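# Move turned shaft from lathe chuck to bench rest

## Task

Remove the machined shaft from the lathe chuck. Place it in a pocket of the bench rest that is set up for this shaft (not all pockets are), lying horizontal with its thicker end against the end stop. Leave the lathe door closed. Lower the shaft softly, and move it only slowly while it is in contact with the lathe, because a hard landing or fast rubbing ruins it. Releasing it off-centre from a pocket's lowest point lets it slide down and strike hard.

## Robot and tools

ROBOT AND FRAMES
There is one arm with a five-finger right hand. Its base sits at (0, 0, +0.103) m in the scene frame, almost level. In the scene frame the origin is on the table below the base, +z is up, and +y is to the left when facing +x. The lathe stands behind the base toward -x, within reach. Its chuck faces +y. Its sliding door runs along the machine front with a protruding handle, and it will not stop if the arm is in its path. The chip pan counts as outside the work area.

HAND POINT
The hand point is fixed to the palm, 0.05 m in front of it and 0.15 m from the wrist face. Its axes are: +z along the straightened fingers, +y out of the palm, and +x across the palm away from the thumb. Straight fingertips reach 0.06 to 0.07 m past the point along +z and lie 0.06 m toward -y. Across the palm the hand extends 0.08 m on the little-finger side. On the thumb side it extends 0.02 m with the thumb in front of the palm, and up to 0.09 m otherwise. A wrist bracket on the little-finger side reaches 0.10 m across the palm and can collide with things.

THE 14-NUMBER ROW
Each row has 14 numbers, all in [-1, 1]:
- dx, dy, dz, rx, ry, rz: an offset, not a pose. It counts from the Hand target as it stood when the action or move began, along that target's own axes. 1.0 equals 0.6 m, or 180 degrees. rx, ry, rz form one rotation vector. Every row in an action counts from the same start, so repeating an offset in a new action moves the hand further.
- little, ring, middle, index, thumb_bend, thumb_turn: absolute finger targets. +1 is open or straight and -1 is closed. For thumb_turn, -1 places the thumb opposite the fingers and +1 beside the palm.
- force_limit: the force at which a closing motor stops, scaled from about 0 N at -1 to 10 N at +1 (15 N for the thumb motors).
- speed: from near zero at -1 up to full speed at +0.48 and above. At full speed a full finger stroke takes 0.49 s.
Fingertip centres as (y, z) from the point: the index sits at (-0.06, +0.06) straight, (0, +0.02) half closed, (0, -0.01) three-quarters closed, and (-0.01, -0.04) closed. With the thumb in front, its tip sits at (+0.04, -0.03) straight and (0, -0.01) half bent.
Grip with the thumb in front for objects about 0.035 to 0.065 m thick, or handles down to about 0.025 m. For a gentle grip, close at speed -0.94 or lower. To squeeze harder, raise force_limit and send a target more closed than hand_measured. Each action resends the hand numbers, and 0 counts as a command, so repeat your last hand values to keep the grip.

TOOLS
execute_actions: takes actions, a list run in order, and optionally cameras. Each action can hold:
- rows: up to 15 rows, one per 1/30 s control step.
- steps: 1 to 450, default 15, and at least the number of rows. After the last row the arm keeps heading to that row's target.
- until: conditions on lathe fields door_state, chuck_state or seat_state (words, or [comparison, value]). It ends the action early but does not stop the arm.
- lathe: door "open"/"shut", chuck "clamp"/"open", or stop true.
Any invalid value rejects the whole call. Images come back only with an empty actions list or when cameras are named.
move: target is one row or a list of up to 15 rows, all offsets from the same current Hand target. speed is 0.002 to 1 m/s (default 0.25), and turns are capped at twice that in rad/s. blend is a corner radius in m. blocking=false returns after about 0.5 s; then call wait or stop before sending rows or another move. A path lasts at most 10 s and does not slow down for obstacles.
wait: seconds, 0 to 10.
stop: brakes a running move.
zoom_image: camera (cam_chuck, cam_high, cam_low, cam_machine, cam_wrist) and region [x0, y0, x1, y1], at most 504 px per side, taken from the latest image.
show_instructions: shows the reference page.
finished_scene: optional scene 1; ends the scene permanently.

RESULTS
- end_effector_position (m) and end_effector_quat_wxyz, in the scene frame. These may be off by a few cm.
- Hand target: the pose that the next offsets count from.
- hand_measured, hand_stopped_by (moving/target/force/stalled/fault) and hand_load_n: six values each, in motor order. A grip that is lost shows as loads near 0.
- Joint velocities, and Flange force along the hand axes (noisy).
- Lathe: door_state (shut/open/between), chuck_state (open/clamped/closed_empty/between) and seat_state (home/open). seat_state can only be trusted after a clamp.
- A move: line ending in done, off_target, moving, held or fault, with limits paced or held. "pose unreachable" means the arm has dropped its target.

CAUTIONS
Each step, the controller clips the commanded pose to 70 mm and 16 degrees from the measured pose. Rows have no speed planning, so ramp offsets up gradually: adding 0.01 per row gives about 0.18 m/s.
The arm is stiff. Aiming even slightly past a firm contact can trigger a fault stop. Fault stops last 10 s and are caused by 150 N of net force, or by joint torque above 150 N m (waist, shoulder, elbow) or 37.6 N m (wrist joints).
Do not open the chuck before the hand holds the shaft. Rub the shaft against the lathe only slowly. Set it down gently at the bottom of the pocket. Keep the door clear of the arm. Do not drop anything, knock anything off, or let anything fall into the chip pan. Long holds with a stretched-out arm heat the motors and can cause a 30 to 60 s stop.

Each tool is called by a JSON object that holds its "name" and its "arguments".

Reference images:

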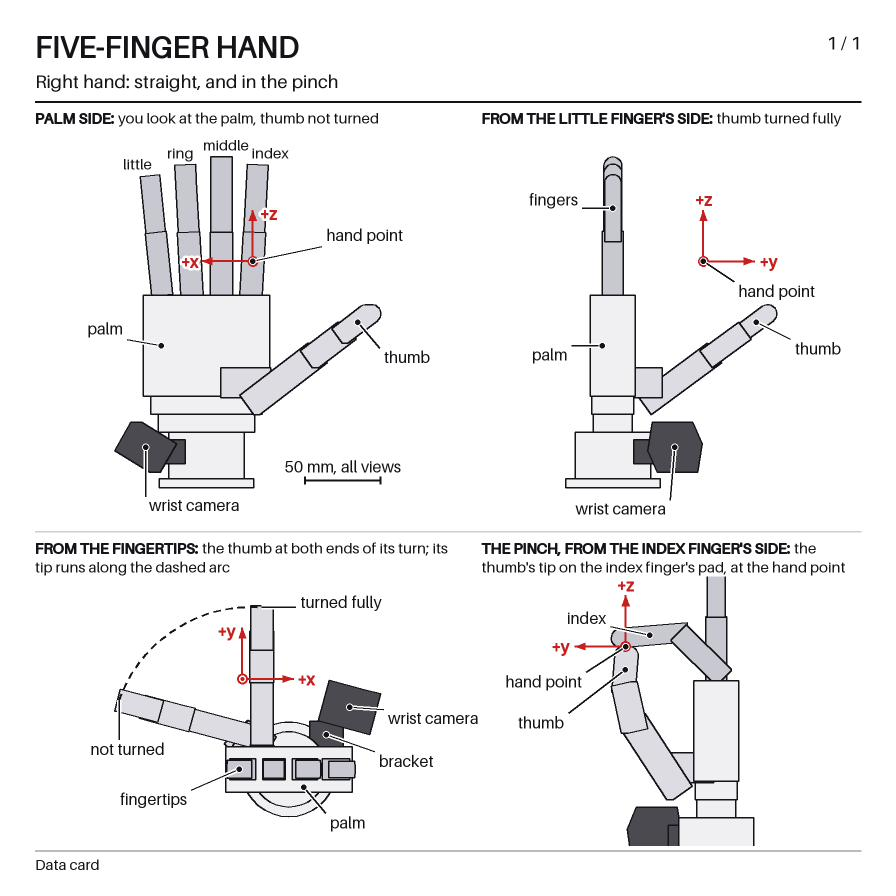

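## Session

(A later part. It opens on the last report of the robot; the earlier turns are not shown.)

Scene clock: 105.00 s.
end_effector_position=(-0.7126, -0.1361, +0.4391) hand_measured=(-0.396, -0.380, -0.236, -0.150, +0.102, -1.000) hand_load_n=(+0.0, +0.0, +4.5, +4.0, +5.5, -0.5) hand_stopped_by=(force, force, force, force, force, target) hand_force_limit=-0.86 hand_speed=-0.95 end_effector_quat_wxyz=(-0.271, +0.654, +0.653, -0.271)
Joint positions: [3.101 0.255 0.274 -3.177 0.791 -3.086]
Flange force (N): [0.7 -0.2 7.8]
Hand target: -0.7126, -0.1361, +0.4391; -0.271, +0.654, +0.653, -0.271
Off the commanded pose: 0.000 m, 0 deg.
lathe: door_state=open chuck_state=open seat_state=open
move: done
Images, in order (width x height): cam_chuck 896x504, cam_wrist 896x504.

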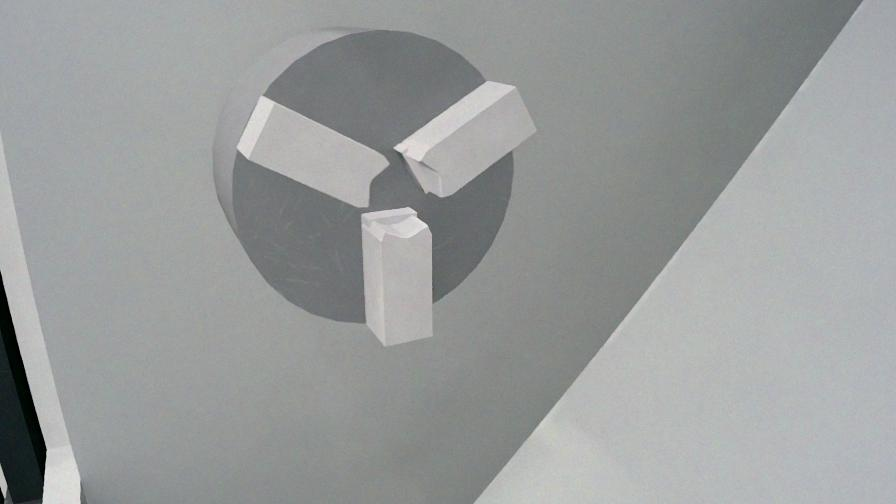

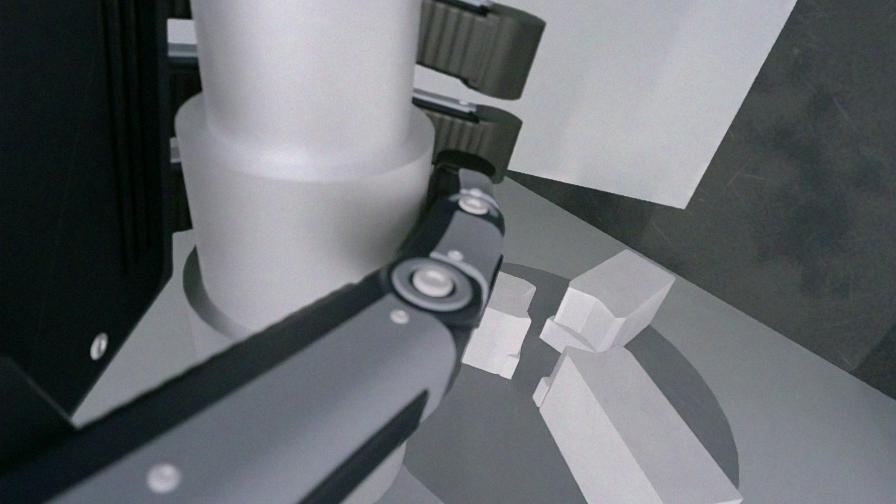

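{"name": "zoom_image", "arguments": {"camera": "cam_wrist", "region": [440, 230, 760, 504]}}

{"name": "zoom_image", "arguments": {"camera": "cam_chuck", "region": [340, 70, 560, 360]}}

Scaled by 1.575 from the camera's 896x504 image, which has a finer 1280x720 frame.

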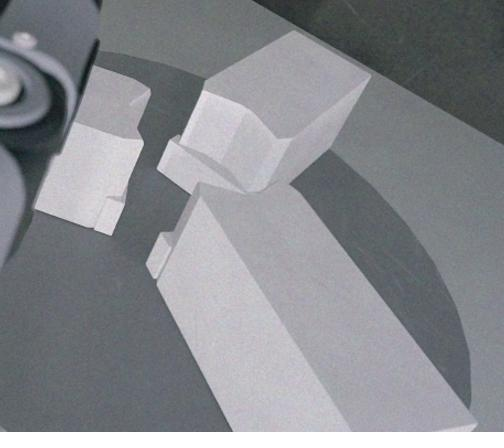

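Scaled by 1.738 from the camera's 896x504 image, which has a finer 1280x720 frame.

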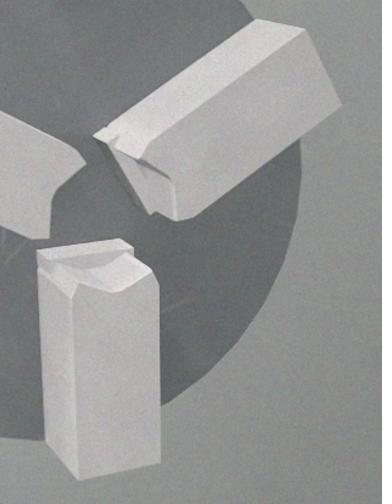

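{"name": "move", "arguments": {"target": [0, 0.2507, -0.2763, -0.25, 0, 0, -0.7, -0.6, -0.53, -0.43, -0.52, -1, -0.86, -0.95], "speed": 0.12, "cameras": ["cam_wrist", "cam_machine"]}}

Scene clock: 109.23 s.
end_effector_position=(-0.4890, -0.1362, +0.4497) hand_measured=(-0.396, -0.380, -0.236, -0.150, +0.102, -1.000) hand_load_n=(+0.0, +0.5, +5.5, +3.5, +4.5, +0.0) hand_stopped_by=(force, force, force, force, force, target) hand_force_limit=-0.86 hand_speed=-0.95 end_effector_quat_wxyz=(+0.000, +0.707, +0.707, +0.000)
Joint positions: [3.101 0.275 0.439 -3.137 1.721 -3.102]
Flange force (N): [1.5 -2.6 5.4]
Hand target: -0.4890, -0.1362, +0.4498; +0.000, +0.707, +0.707, +0.000
Off the commanded pose: 0.000 m, 0 deg.
lathe: door_state=open chuck_state=open seat_state=open
move: done
Images, in order (width x height): cam_machine 896x504, cam_wrist 896x504.

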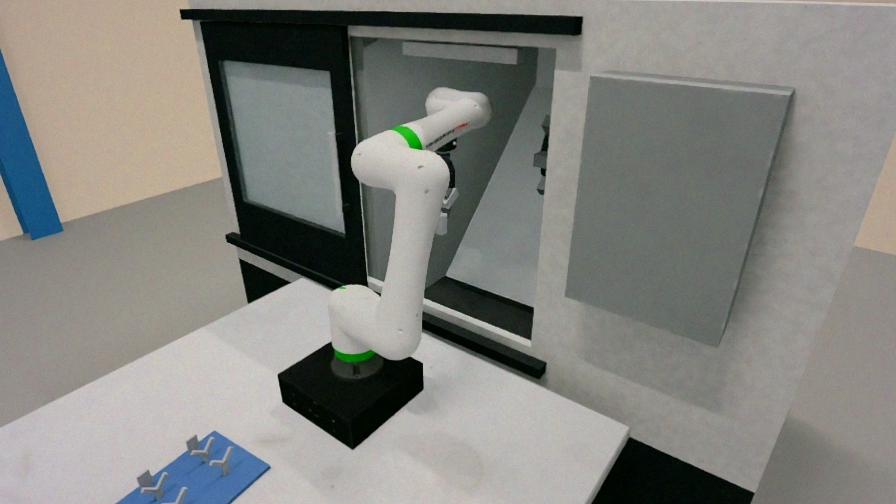

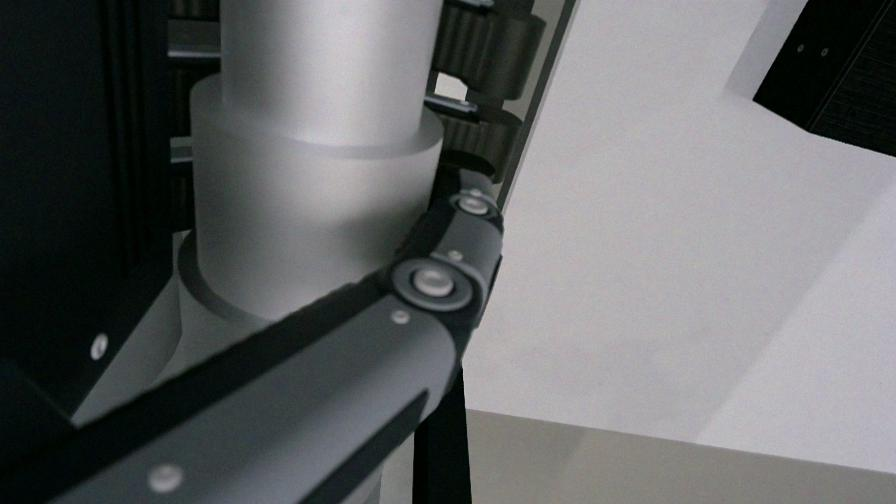

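{"name": "move", "arguments": {"target": [[0.5267, 0.4817, 0, 0, 0, 0, -0.7, -0.6, -0.53, -0.43, -0.52, -1, -0.86, -0.95],[0.7267, 0.965, 0, 0, 0, 0, -0.7, -0.6, -0.53, -0.43, -0.52, -1, -0.86, -0.95]], "speed": 0.18, "blend": 0.06, "cameras": ["cam_wrist", "cam_machine"]}}

Scene clock: 113.93 s.
end_effector_position=(+0.0903, +0.2993, +0.4492) hand_measured=(-0.396, -0.380, -0.236, -0.150, +0.102, -1.000) hand_load_n=(+0.0, +0.5, +5.5, +3.0, +4.5, +0.0) hand_stopped_by=(force, force, force, force, force, target) hand_force_limit=-0.86 hand_speed=-0.95 end_effector_quat_wxyz=(+0.000, +0.707, +0.707, +0.000)
Joint positions: [1.046 -0.303 -0.151 -3.156 1.725 -1.05]
Flange force (N): [-2.4 3.3 6.1]
Hand target: +0.0904, +0.2993, +0.4492; +0.000, +0.707, +0.707, +0.000
Off the commanded pose: 0.000 m, 0 deg.
lathe: door_state=open chuck_state=open seat_state=open
move: done
Images, in order (width x height): cam_machine 896x504, cam_wrist 896x504.

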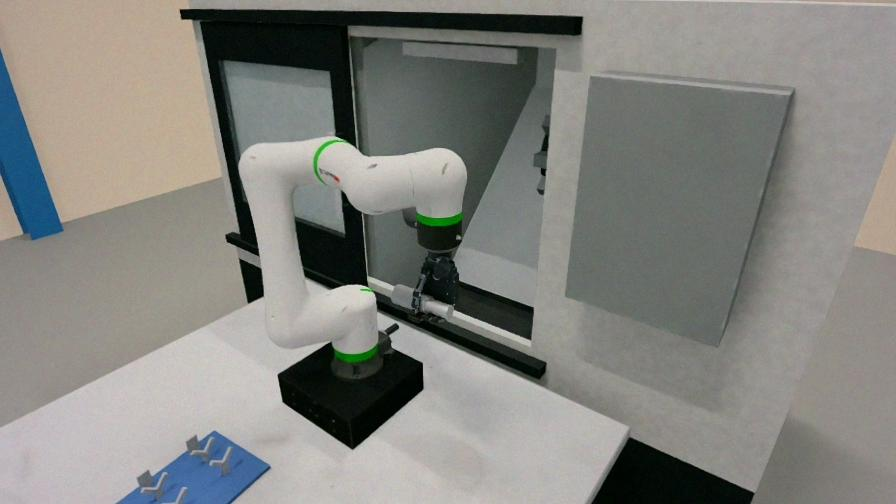

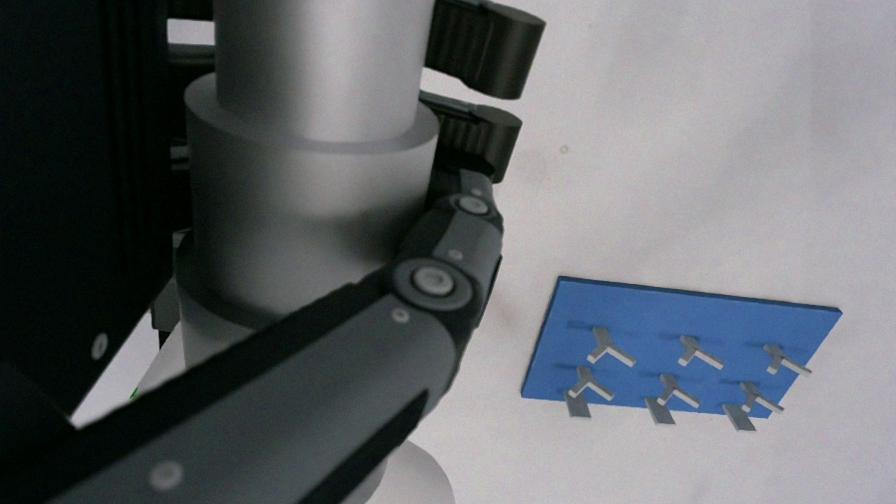

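{"name": "execute_actions", "arguments": {"actions": [{"lathe": {"door": "shut"}, "steps": 1}]}}

{"name": "move", "arguments": {"target": [[-0.332, 0.55, 0.05, 0, 0, 0, -0.7, -0.6, -0.53, -0.43, -0.52, -1, -0.86, -0.95],[-0.5522, 0.506, 0.382, 0.25, 0, 0, -0.7, -0.6, -0.53, -0.43, -0.52, -1, -0.86, -0.95]], "speed": 0.16, "blend": 0.05, "cameras": ["all"]}}

Scene clock: 114.57 s.
end_effector_position=(+0.0904, +0.2993, +0.4492) hand_measured=(-0.396, -0.380, -0.236, -0.150, +0.102, -1.000) hand_load_n=(+0.0, +0.5, +5.5, +3.0, +4.0, +0.5) hand_stopped_by=(force, force, force, force, force, target) hand_force_limit=-0.86 hand_speed=-0.95 end_effector_quat_wxyz=(+0.000, +0.707, +0.707, +0.000)
Joint positions: [1.046 -0.303 -0.151 -3.156 1.725 -1.05]
Flange force (N): [-1.8 3.0 5.8]
Hand target: +0.0904, +0.2993, +0.4492; +0.000, +0.707, +0.707, +0.000
Off the commanded pose: 0.000 m, 0 deg.
lathe: door_state=between chuck_state=open seat_state=open

Scene clock: 119.80 s.
end_effector_position=(+0.3935, -0.0324, +0.2199) hand_measured=(-0.396, -0.380, -0.236, -0.150, +0.102, -1.000) hand_load_n=(+0.0, +0.0, +5.0, +2.0, +5.0, +0.0) hand_stopped_by=(force, force, force, force, force, target) hand_force_limit=-0.86 hand_speed=-0.95 end_effector_quat_wxyz=(-0.271, +0.654, +0.653, -0.271)
Joint positions: [-0.235 0.422 -0.003 -2.967 1.927 0.229]
Flange force (N): [-1.6 6.9 4.3]
Hand target: +0.3935, -0.0324, +0.2199; -0.271, +0.654, +0.653, -0.271
Off the commanded pose: 0.000 m, 0 deg.
lathe: door_state=shut chuck_state=open seat_state=open
move: done

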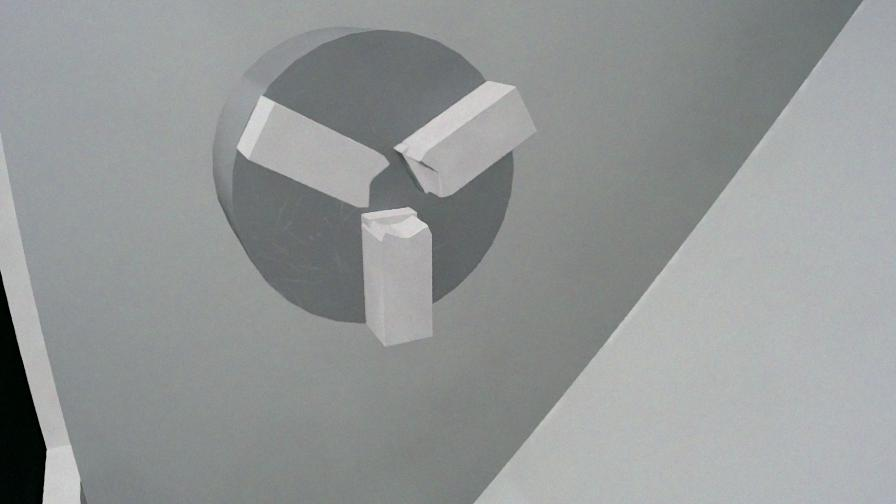

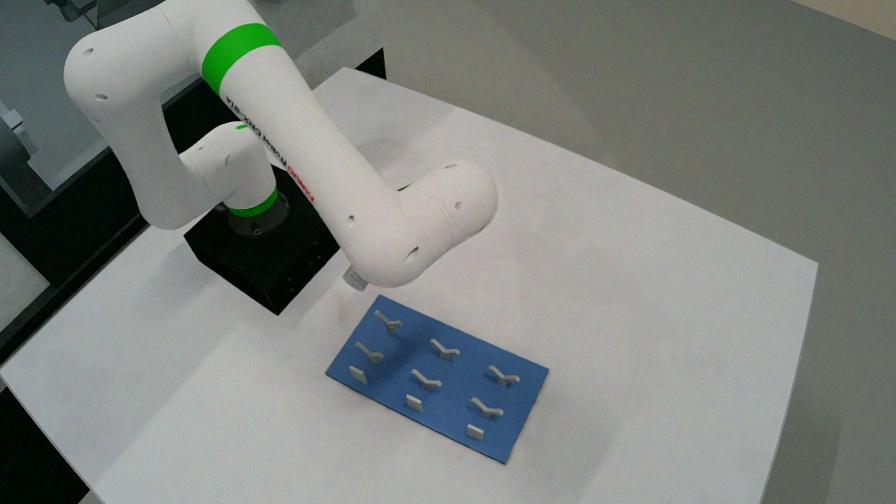

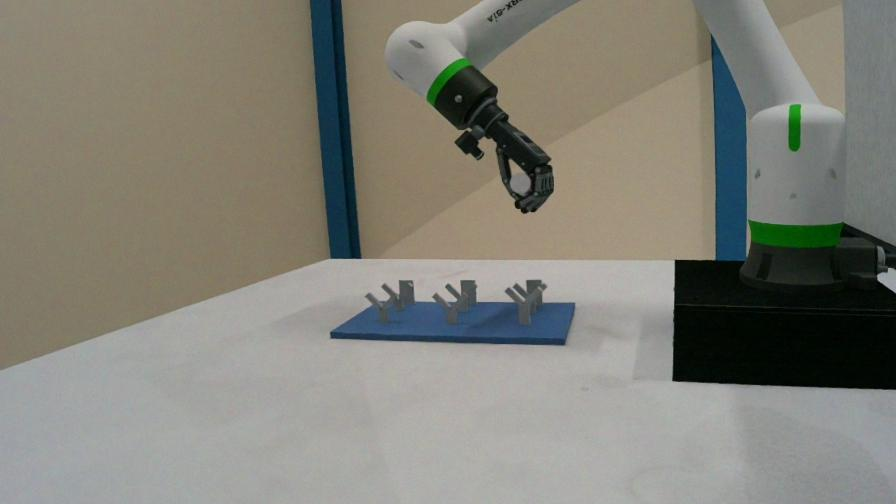

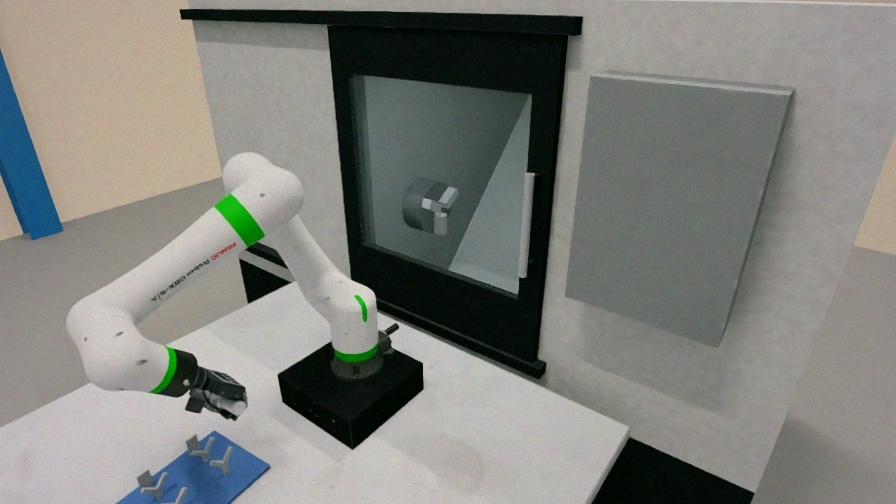

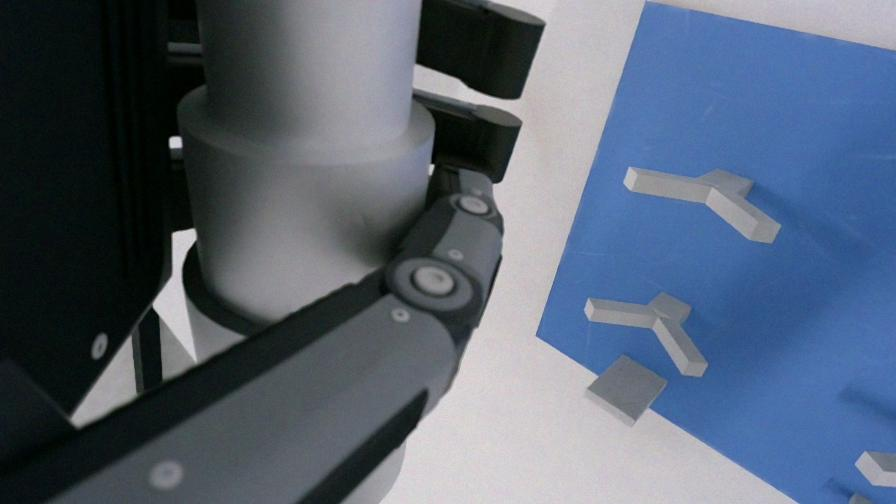

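{"name": "zoom_image", "arguments": {"camera": "cam_wrist", "region": [520, 120, 800, 440]}}

{"name": "zoom_image", "arguments": {"camera": "cam_wrist", "region": [150, 0, 550, 380]}}

Scaled by 1.575 from the camera's 896x504 image, which has a finer 1280x720 frame.

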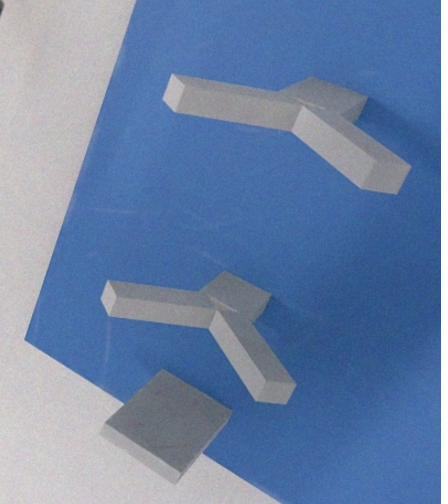

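Scaled by 1.260 from the camera's 896x504 image, which has a finer 1280x720 frame.

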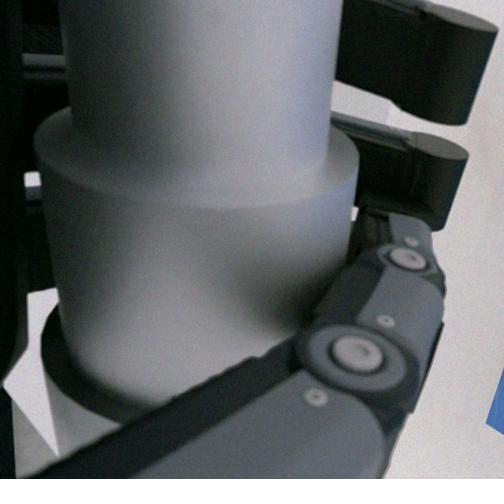

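{"name": "move", "arguments": {"target": [-0.1087, 0.1593, 0.107, 0.0544, -0.0196, 0.0169, -0.7, -0.6, -0.53, -0.43, -0.52, -1, -0.86, -0.95], "speed": 0.08, "cameras": ["cam_wrist", "cam_low", "cam_high"]}}

{"name": "zoom_image", "arguments": {"camera": "cam_low", "region": [400, 160, 640, 360]}}

Scene clock: 126.00 s.
end_effector_position=(+0.4156, -0.0976, +0.1070) hand_measured=(-0.396, -0.380, -0.236, -0.152, +0.102, -1.000) hand_load_n=(+0.0, +0.0, +5.5, +1.5, +5.0, +0.0) hand_stopped_by=(force, force, force, force, force, target) hand_force_limit=-0.86 hand_speed=-0.95 end_effector_quat_wxyz=(-0.298, +0.636, +0.618, -0.353)
Joint positions: [-0.277 0.751 0.155 -2.845 1.906 0.206]
Flange force (N): [-0.8 7.6 4.0]
Hand target: +0.4156, -0.0977, +0.1069; -0.298, +0.636, +0.618, -0.353
Off the commanded pose: 0.000 m, 0 deg.
lathe: door_state=shut chuck_state=open seat_state=open
move: done
Images, in order (width x height): cam_high 896x504, cam_low 896x504, cam_wrist 896x504.

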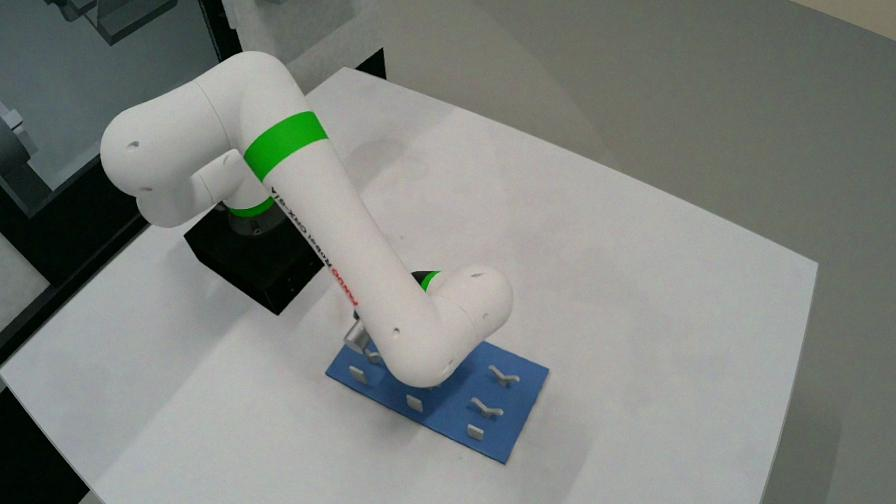

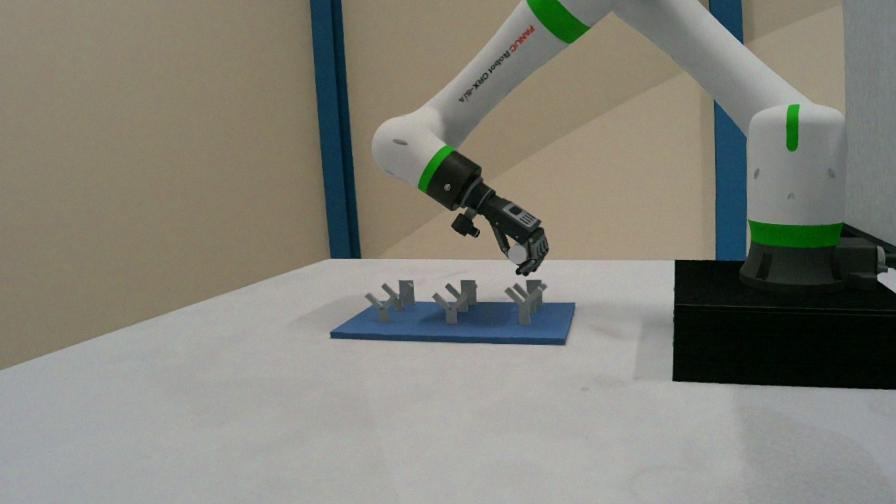

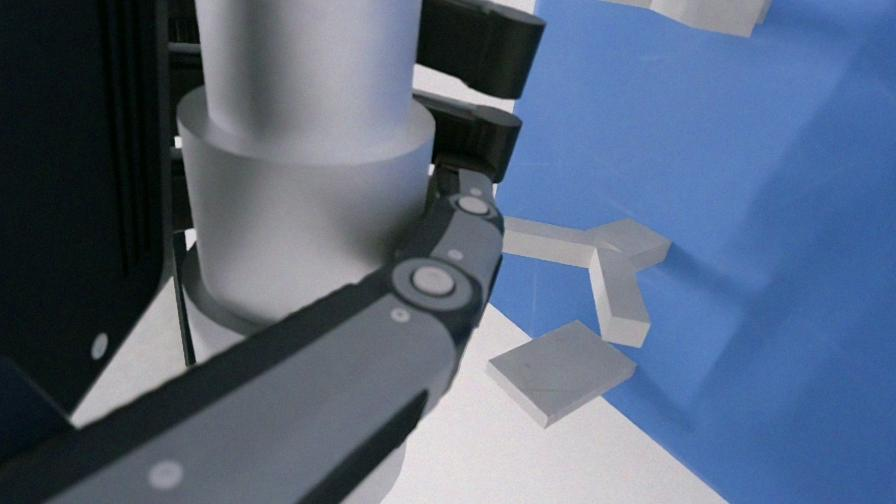

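Scaled by 2.100 from the camera's 896x504 image, which has a finer 1280x720 frame.

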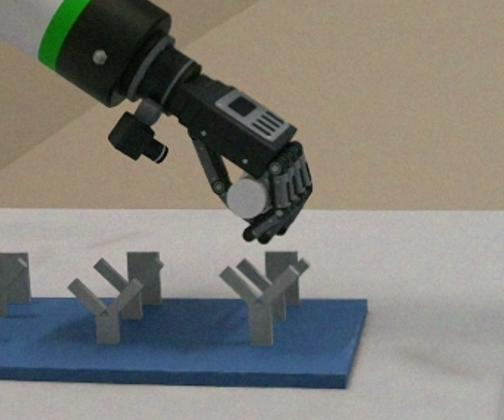

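{"name": "zoom_image", "arguments": {"camera": "cam_low", "region": [480, 220, 580, 340]}}

{"name": "zoom_image", "arguments": {"camera": "cam_wrist", "region": [150, 0, 550, 380]}}

{"name": "zoom_image", "arguments": {"camera": "cam_high", "region": [320, 290, 440, 410]}}

Scaled by 4.200 from the camera's 896x504 image, which has a finer 1280x720 frame.

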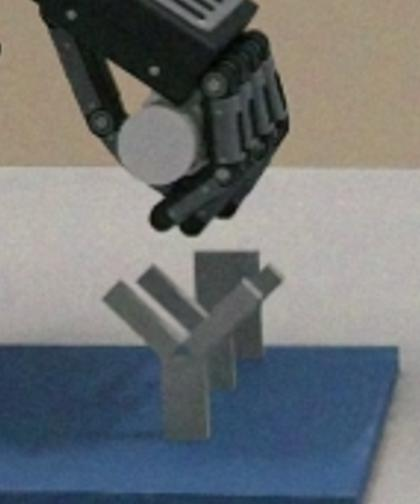

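Scaled by 1.260 from the camera's 896x504 image, which has a finer 1280x720 frame.

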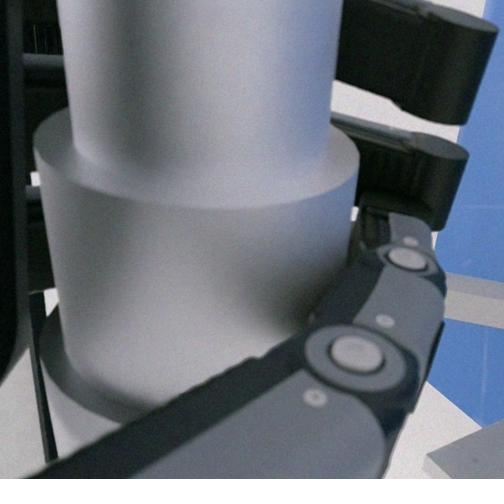

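Scaled by 4.200 from the camera's 896x504 image, which has a finer 1280x720 frame.

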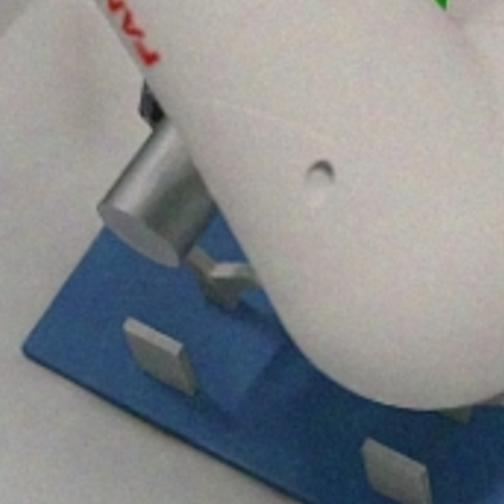

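{"name": "wait", "arguments": {"seconds": 0.05, "cameras": ["cam_machine", "cam_high", "cam_low"]}}

{"name": "zoom_image", "arguments": {"camera": "cam_machine", "region": [120, 360, 300, 504]}}

Scene clock: 127.63 s.
end_effector_position=(+0.4156, -0.0976, +0.1069) hand_measured=(-0.396, -0.380, -0.236, -0.152, +0.102, -1.000) hand_load_n=(+0.0, +0.0, +5.0, +1.5, +5.0, -0.5) hand_stopped_by=(force, force, force, force, force, target) hand_force_limit=-0.86 hand_speed=-0.95 end_effector_quat_wxyz=(-0.298, +0.636, +0.618, -0.353)
Joint positions: [-0.277 0.751 0.155 -2.845 1.906 0.206]
Flange force (N): [-1.0 8.3 3.5]
Hand target: +0.4156, -0.0977, +0.1069; -0.298, +0.636, +0.618, -0.353
Off the commanded pose: 0.000 m, 0 deg.
lathe: door_state=shut chuck_state=open seat_state=open
wait: 0.07 s; at rest from the start
Images, in order (width x height): cam_high 896x504, cam_low 896x504, cam_machine 896x504.

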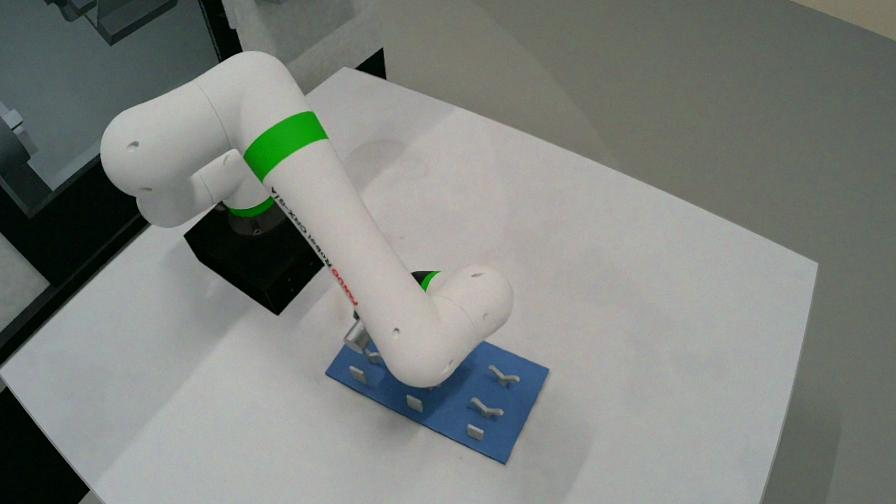

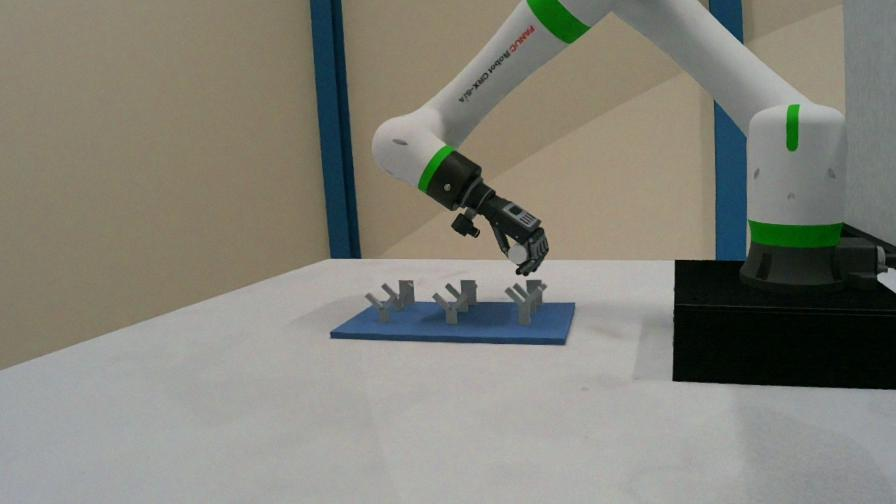

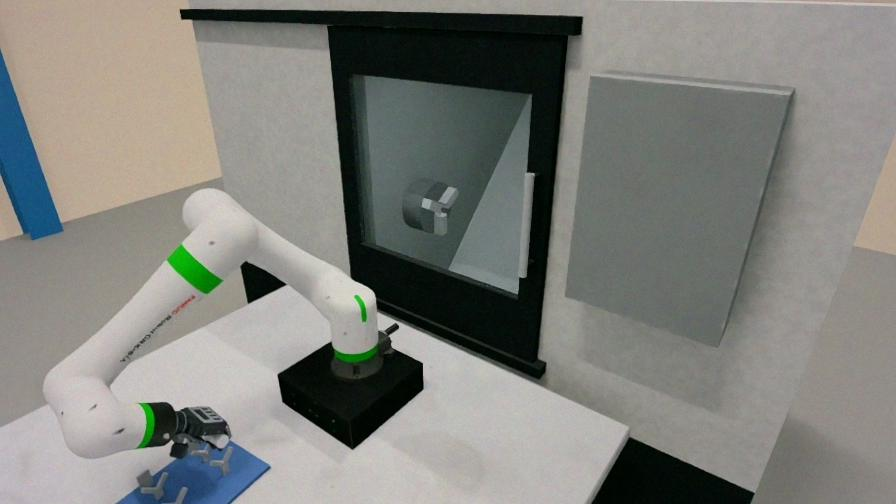

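Scaled by 2.800 from the camera's 896x504 image, which has a finer 1280x720 frame.

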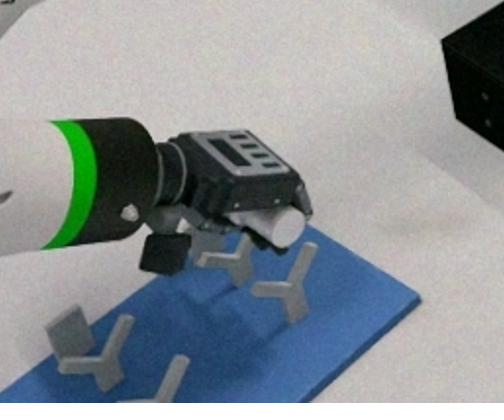

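{"name": "zoom_image", "arguments": {"camera": "cam_machine", "region": [170, 400, 270, 504]}}

{"name": "zoom_image", "arguments": {"camera": "cam_high", "region": [330, 300, 400, 380]}}

Scaled by 4.846 from the camera's 896x504 image, which has a finer 1280x720 frame.

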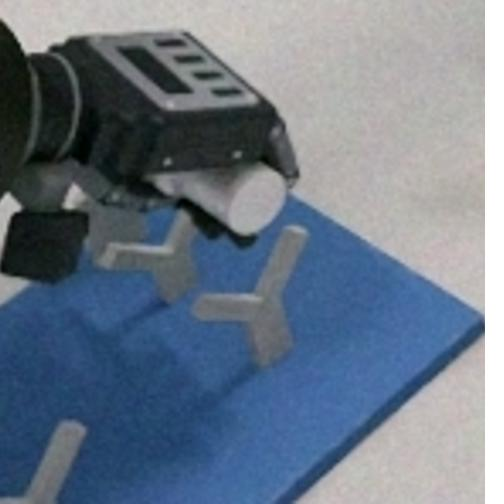

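Scaled by 6.300 from the camera's 896x504 image, which has a finer 1280x720 frame.

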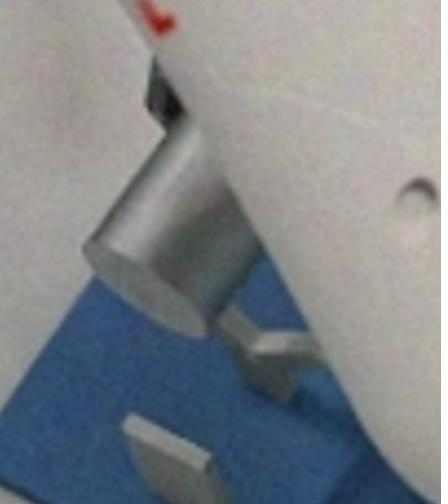

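{"name": "wait", "arguments": {"seconds": 0.05, "cameras": ["cam_wrist"]}}

{"name": "zoom_image", "arguments": {"camera": "cam_wrist", "region": [130, 220, 430, 504]}}

Scene clock: 130.37 s.
end_effector_position=(+0.4156, -0.0976, +0.1069) hand_measured=(-0.396, -0.380, -0.236, -0.152, +0.102, -1.000) hand_load_n=(+0.0, +0.0, +5.0, +2.0, +5.0, +0.0) hand_stopped_by=(force, force, force, force, force, target) hand_force_limit=-0.86 hand_speed=-0.95 end_effector_quat_wxyz=(-0.298, +0.636, +0.618, -0.353)
Joint positions: [-0.277 0.751 0.155 -2.845 1.906 0.206]
Flange force (N): [-1.1 8.2 3.6]
Hand target: +0.4156, -0.0977, +0.1069; -0.298, +0.636, +0.618, -0.353
Off the commanded pose: 0.000 m, 0 deg.
lathe: door_state=shut chuck_state=open seat_state=open
wait: 0.07 s; at rest from the start
Images, in order (width x height): cam_wrist 896x504.

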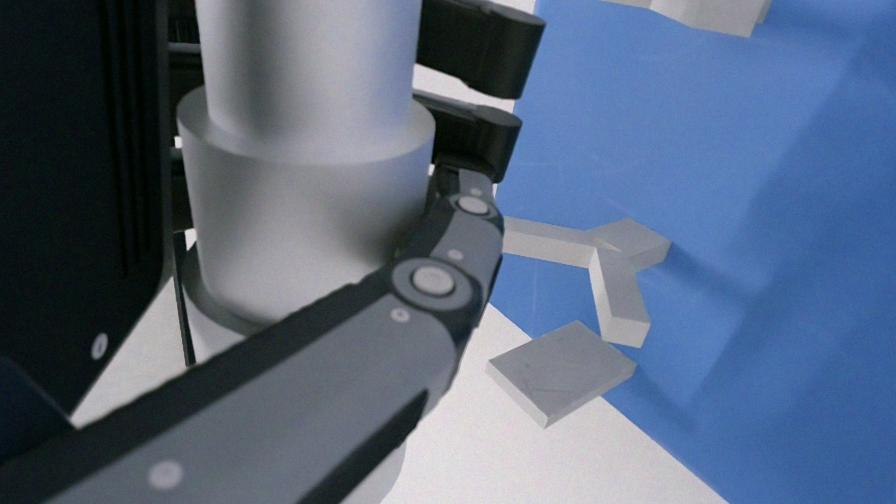

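Scaled by 1.680 from the camera's 896x504 image, which has a finer 1280x720 frame.

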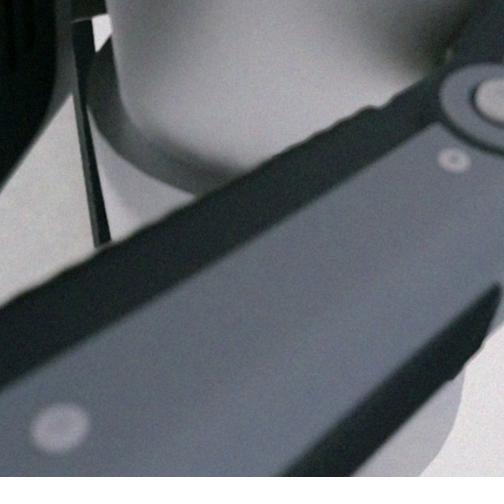

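{"name": "zoom_image", "arguments": {"camera": "cam_wrist", "region": [300, 380, 440, 504]}}

Scaled by 3.600 from the camera's 896x504 image, which has a finer 1280x720 frame.

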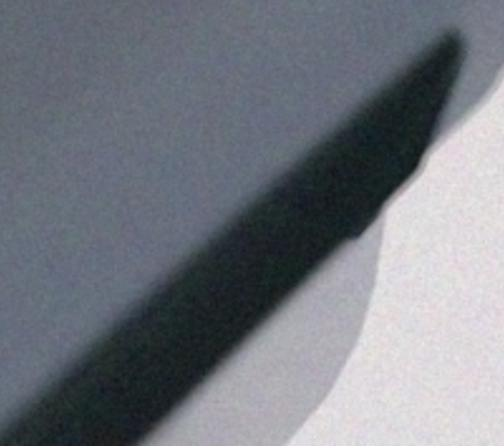

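{"name": "move", "arguments": {"target": [0.05, -0.06, -0.06, 0, 0, 0, -0.7, -0.6, -0.53, -0.43, -0.52, -1, -0.86, -0.95], "speed": 0.08, "cameras": ["cam_wrist", "cam_high", "cam_low", "cam_machine"]}}

{"name": "zoom_image", "arguments": {"camera": "cam_wrist", "region": [300, 380, 440, 504]}}

{"name": "zoom_image", "arguments": {"camera": "cam_high", "region": [300, 270, 420, 390]}}

Scene clock: 133.10 s.
end_effector_position=(+0.4239, -0.0636, +0.1545) hand_measured=(-0.396, -0.380, -0.236, -0.152, +0.102, -1.000) hand_load_n=(+0.0, +0.0, +5.5, +2.0, +5.0, +0.0) hand_stopped_by=(force, force, force, force, force, target) hand_force_limit=-0.86 hand_speed=-0.95 end_effector_quat_wxyz=(-0.298, +0.636, +0.618, -0.353)
Joint positions: [-0.222 0.697 0.184 -2.882 1.998 0.183]
Flange force (N): [-0.7 7.9 3.4]
Hand target: +0.4239, -0.0636, +0.1545; -0.298, +0.636, +0.618, -0.353
Off the commanded pose: 0.000 m, 0 deg.
lathe: door_state=shut chuck_state=open seat_state=open
move: done
Images, in order (width x height): cam_high 896x504, cam_low 896x504, cam_machine 896x504, cam_wrist 896x504.

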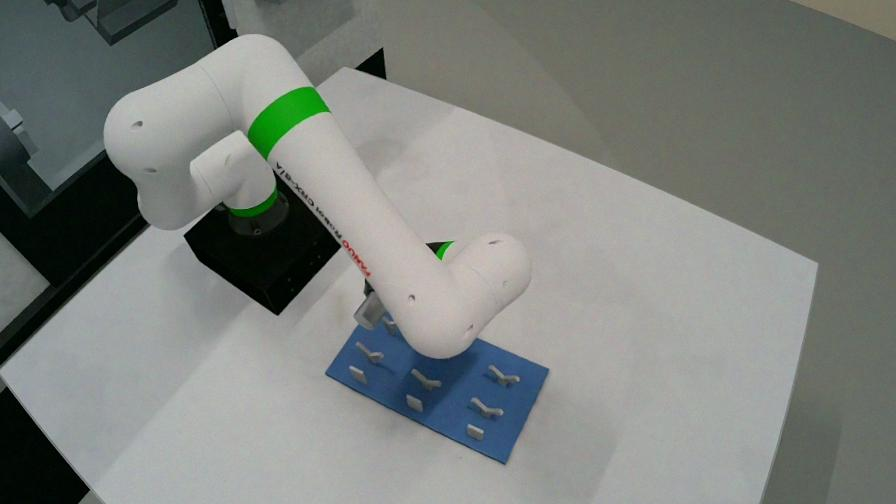

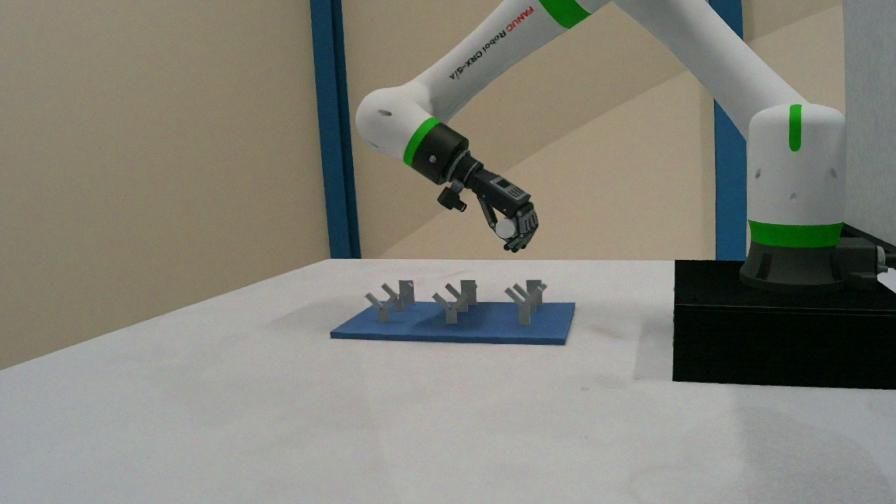

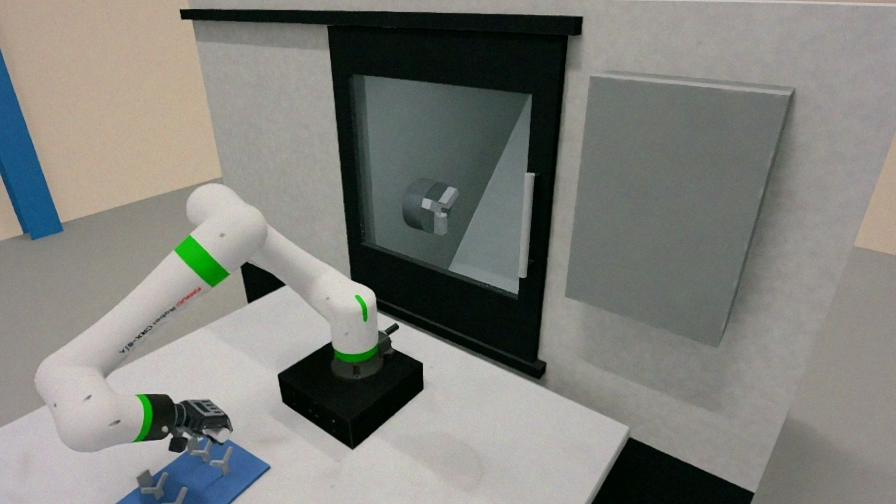

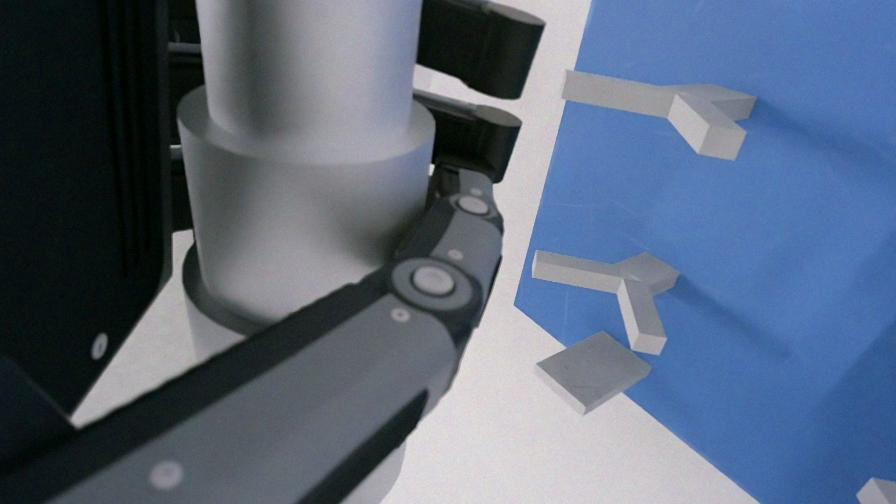

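Scaled by 3.600 from the camera's 896x504 image, which has a finer 1280x720 frame.

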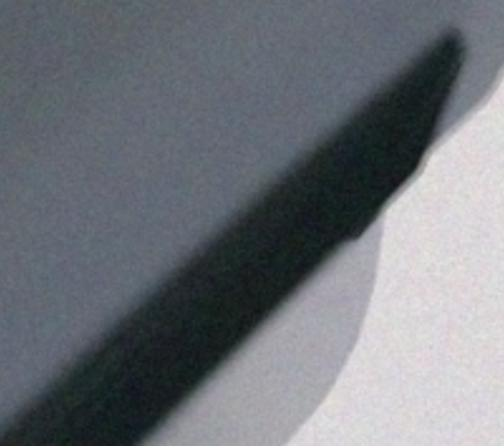

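Scaled by 4.200 from the camera's 896x504 image, which has a finer 1280x720 frame.

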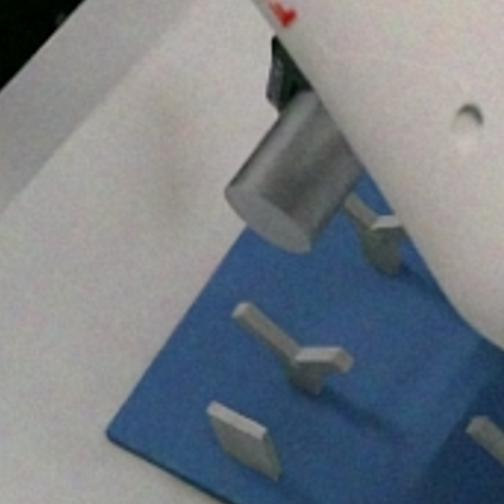

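{"name": "zoom_image", "arguments": {"camera": "cam_low", "region": [460, 190, 560, 310]}}

{"name": "zoom_image", "arguments": {"camera": "cam_machine", "region": [170, 390, 270, 490]}}

Scaled by 4.200 from the camera's 896x504 image, which has a finer 1280x720 frame.

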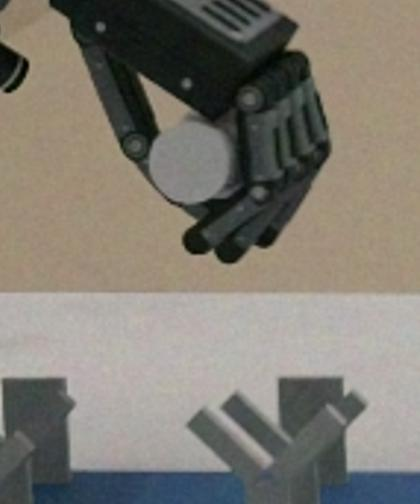

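Scaled by 5.040 from the camera's 896x504 image, which has a finer 1280x720 frame.

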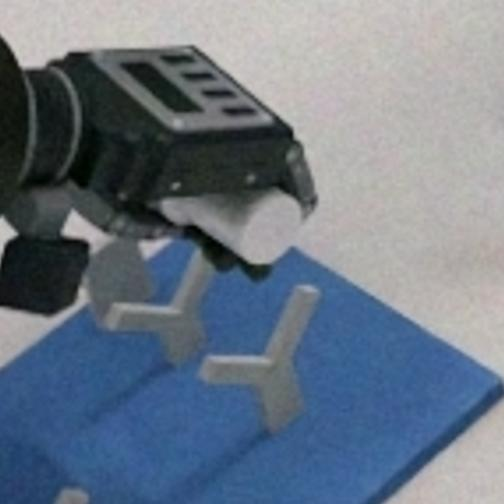

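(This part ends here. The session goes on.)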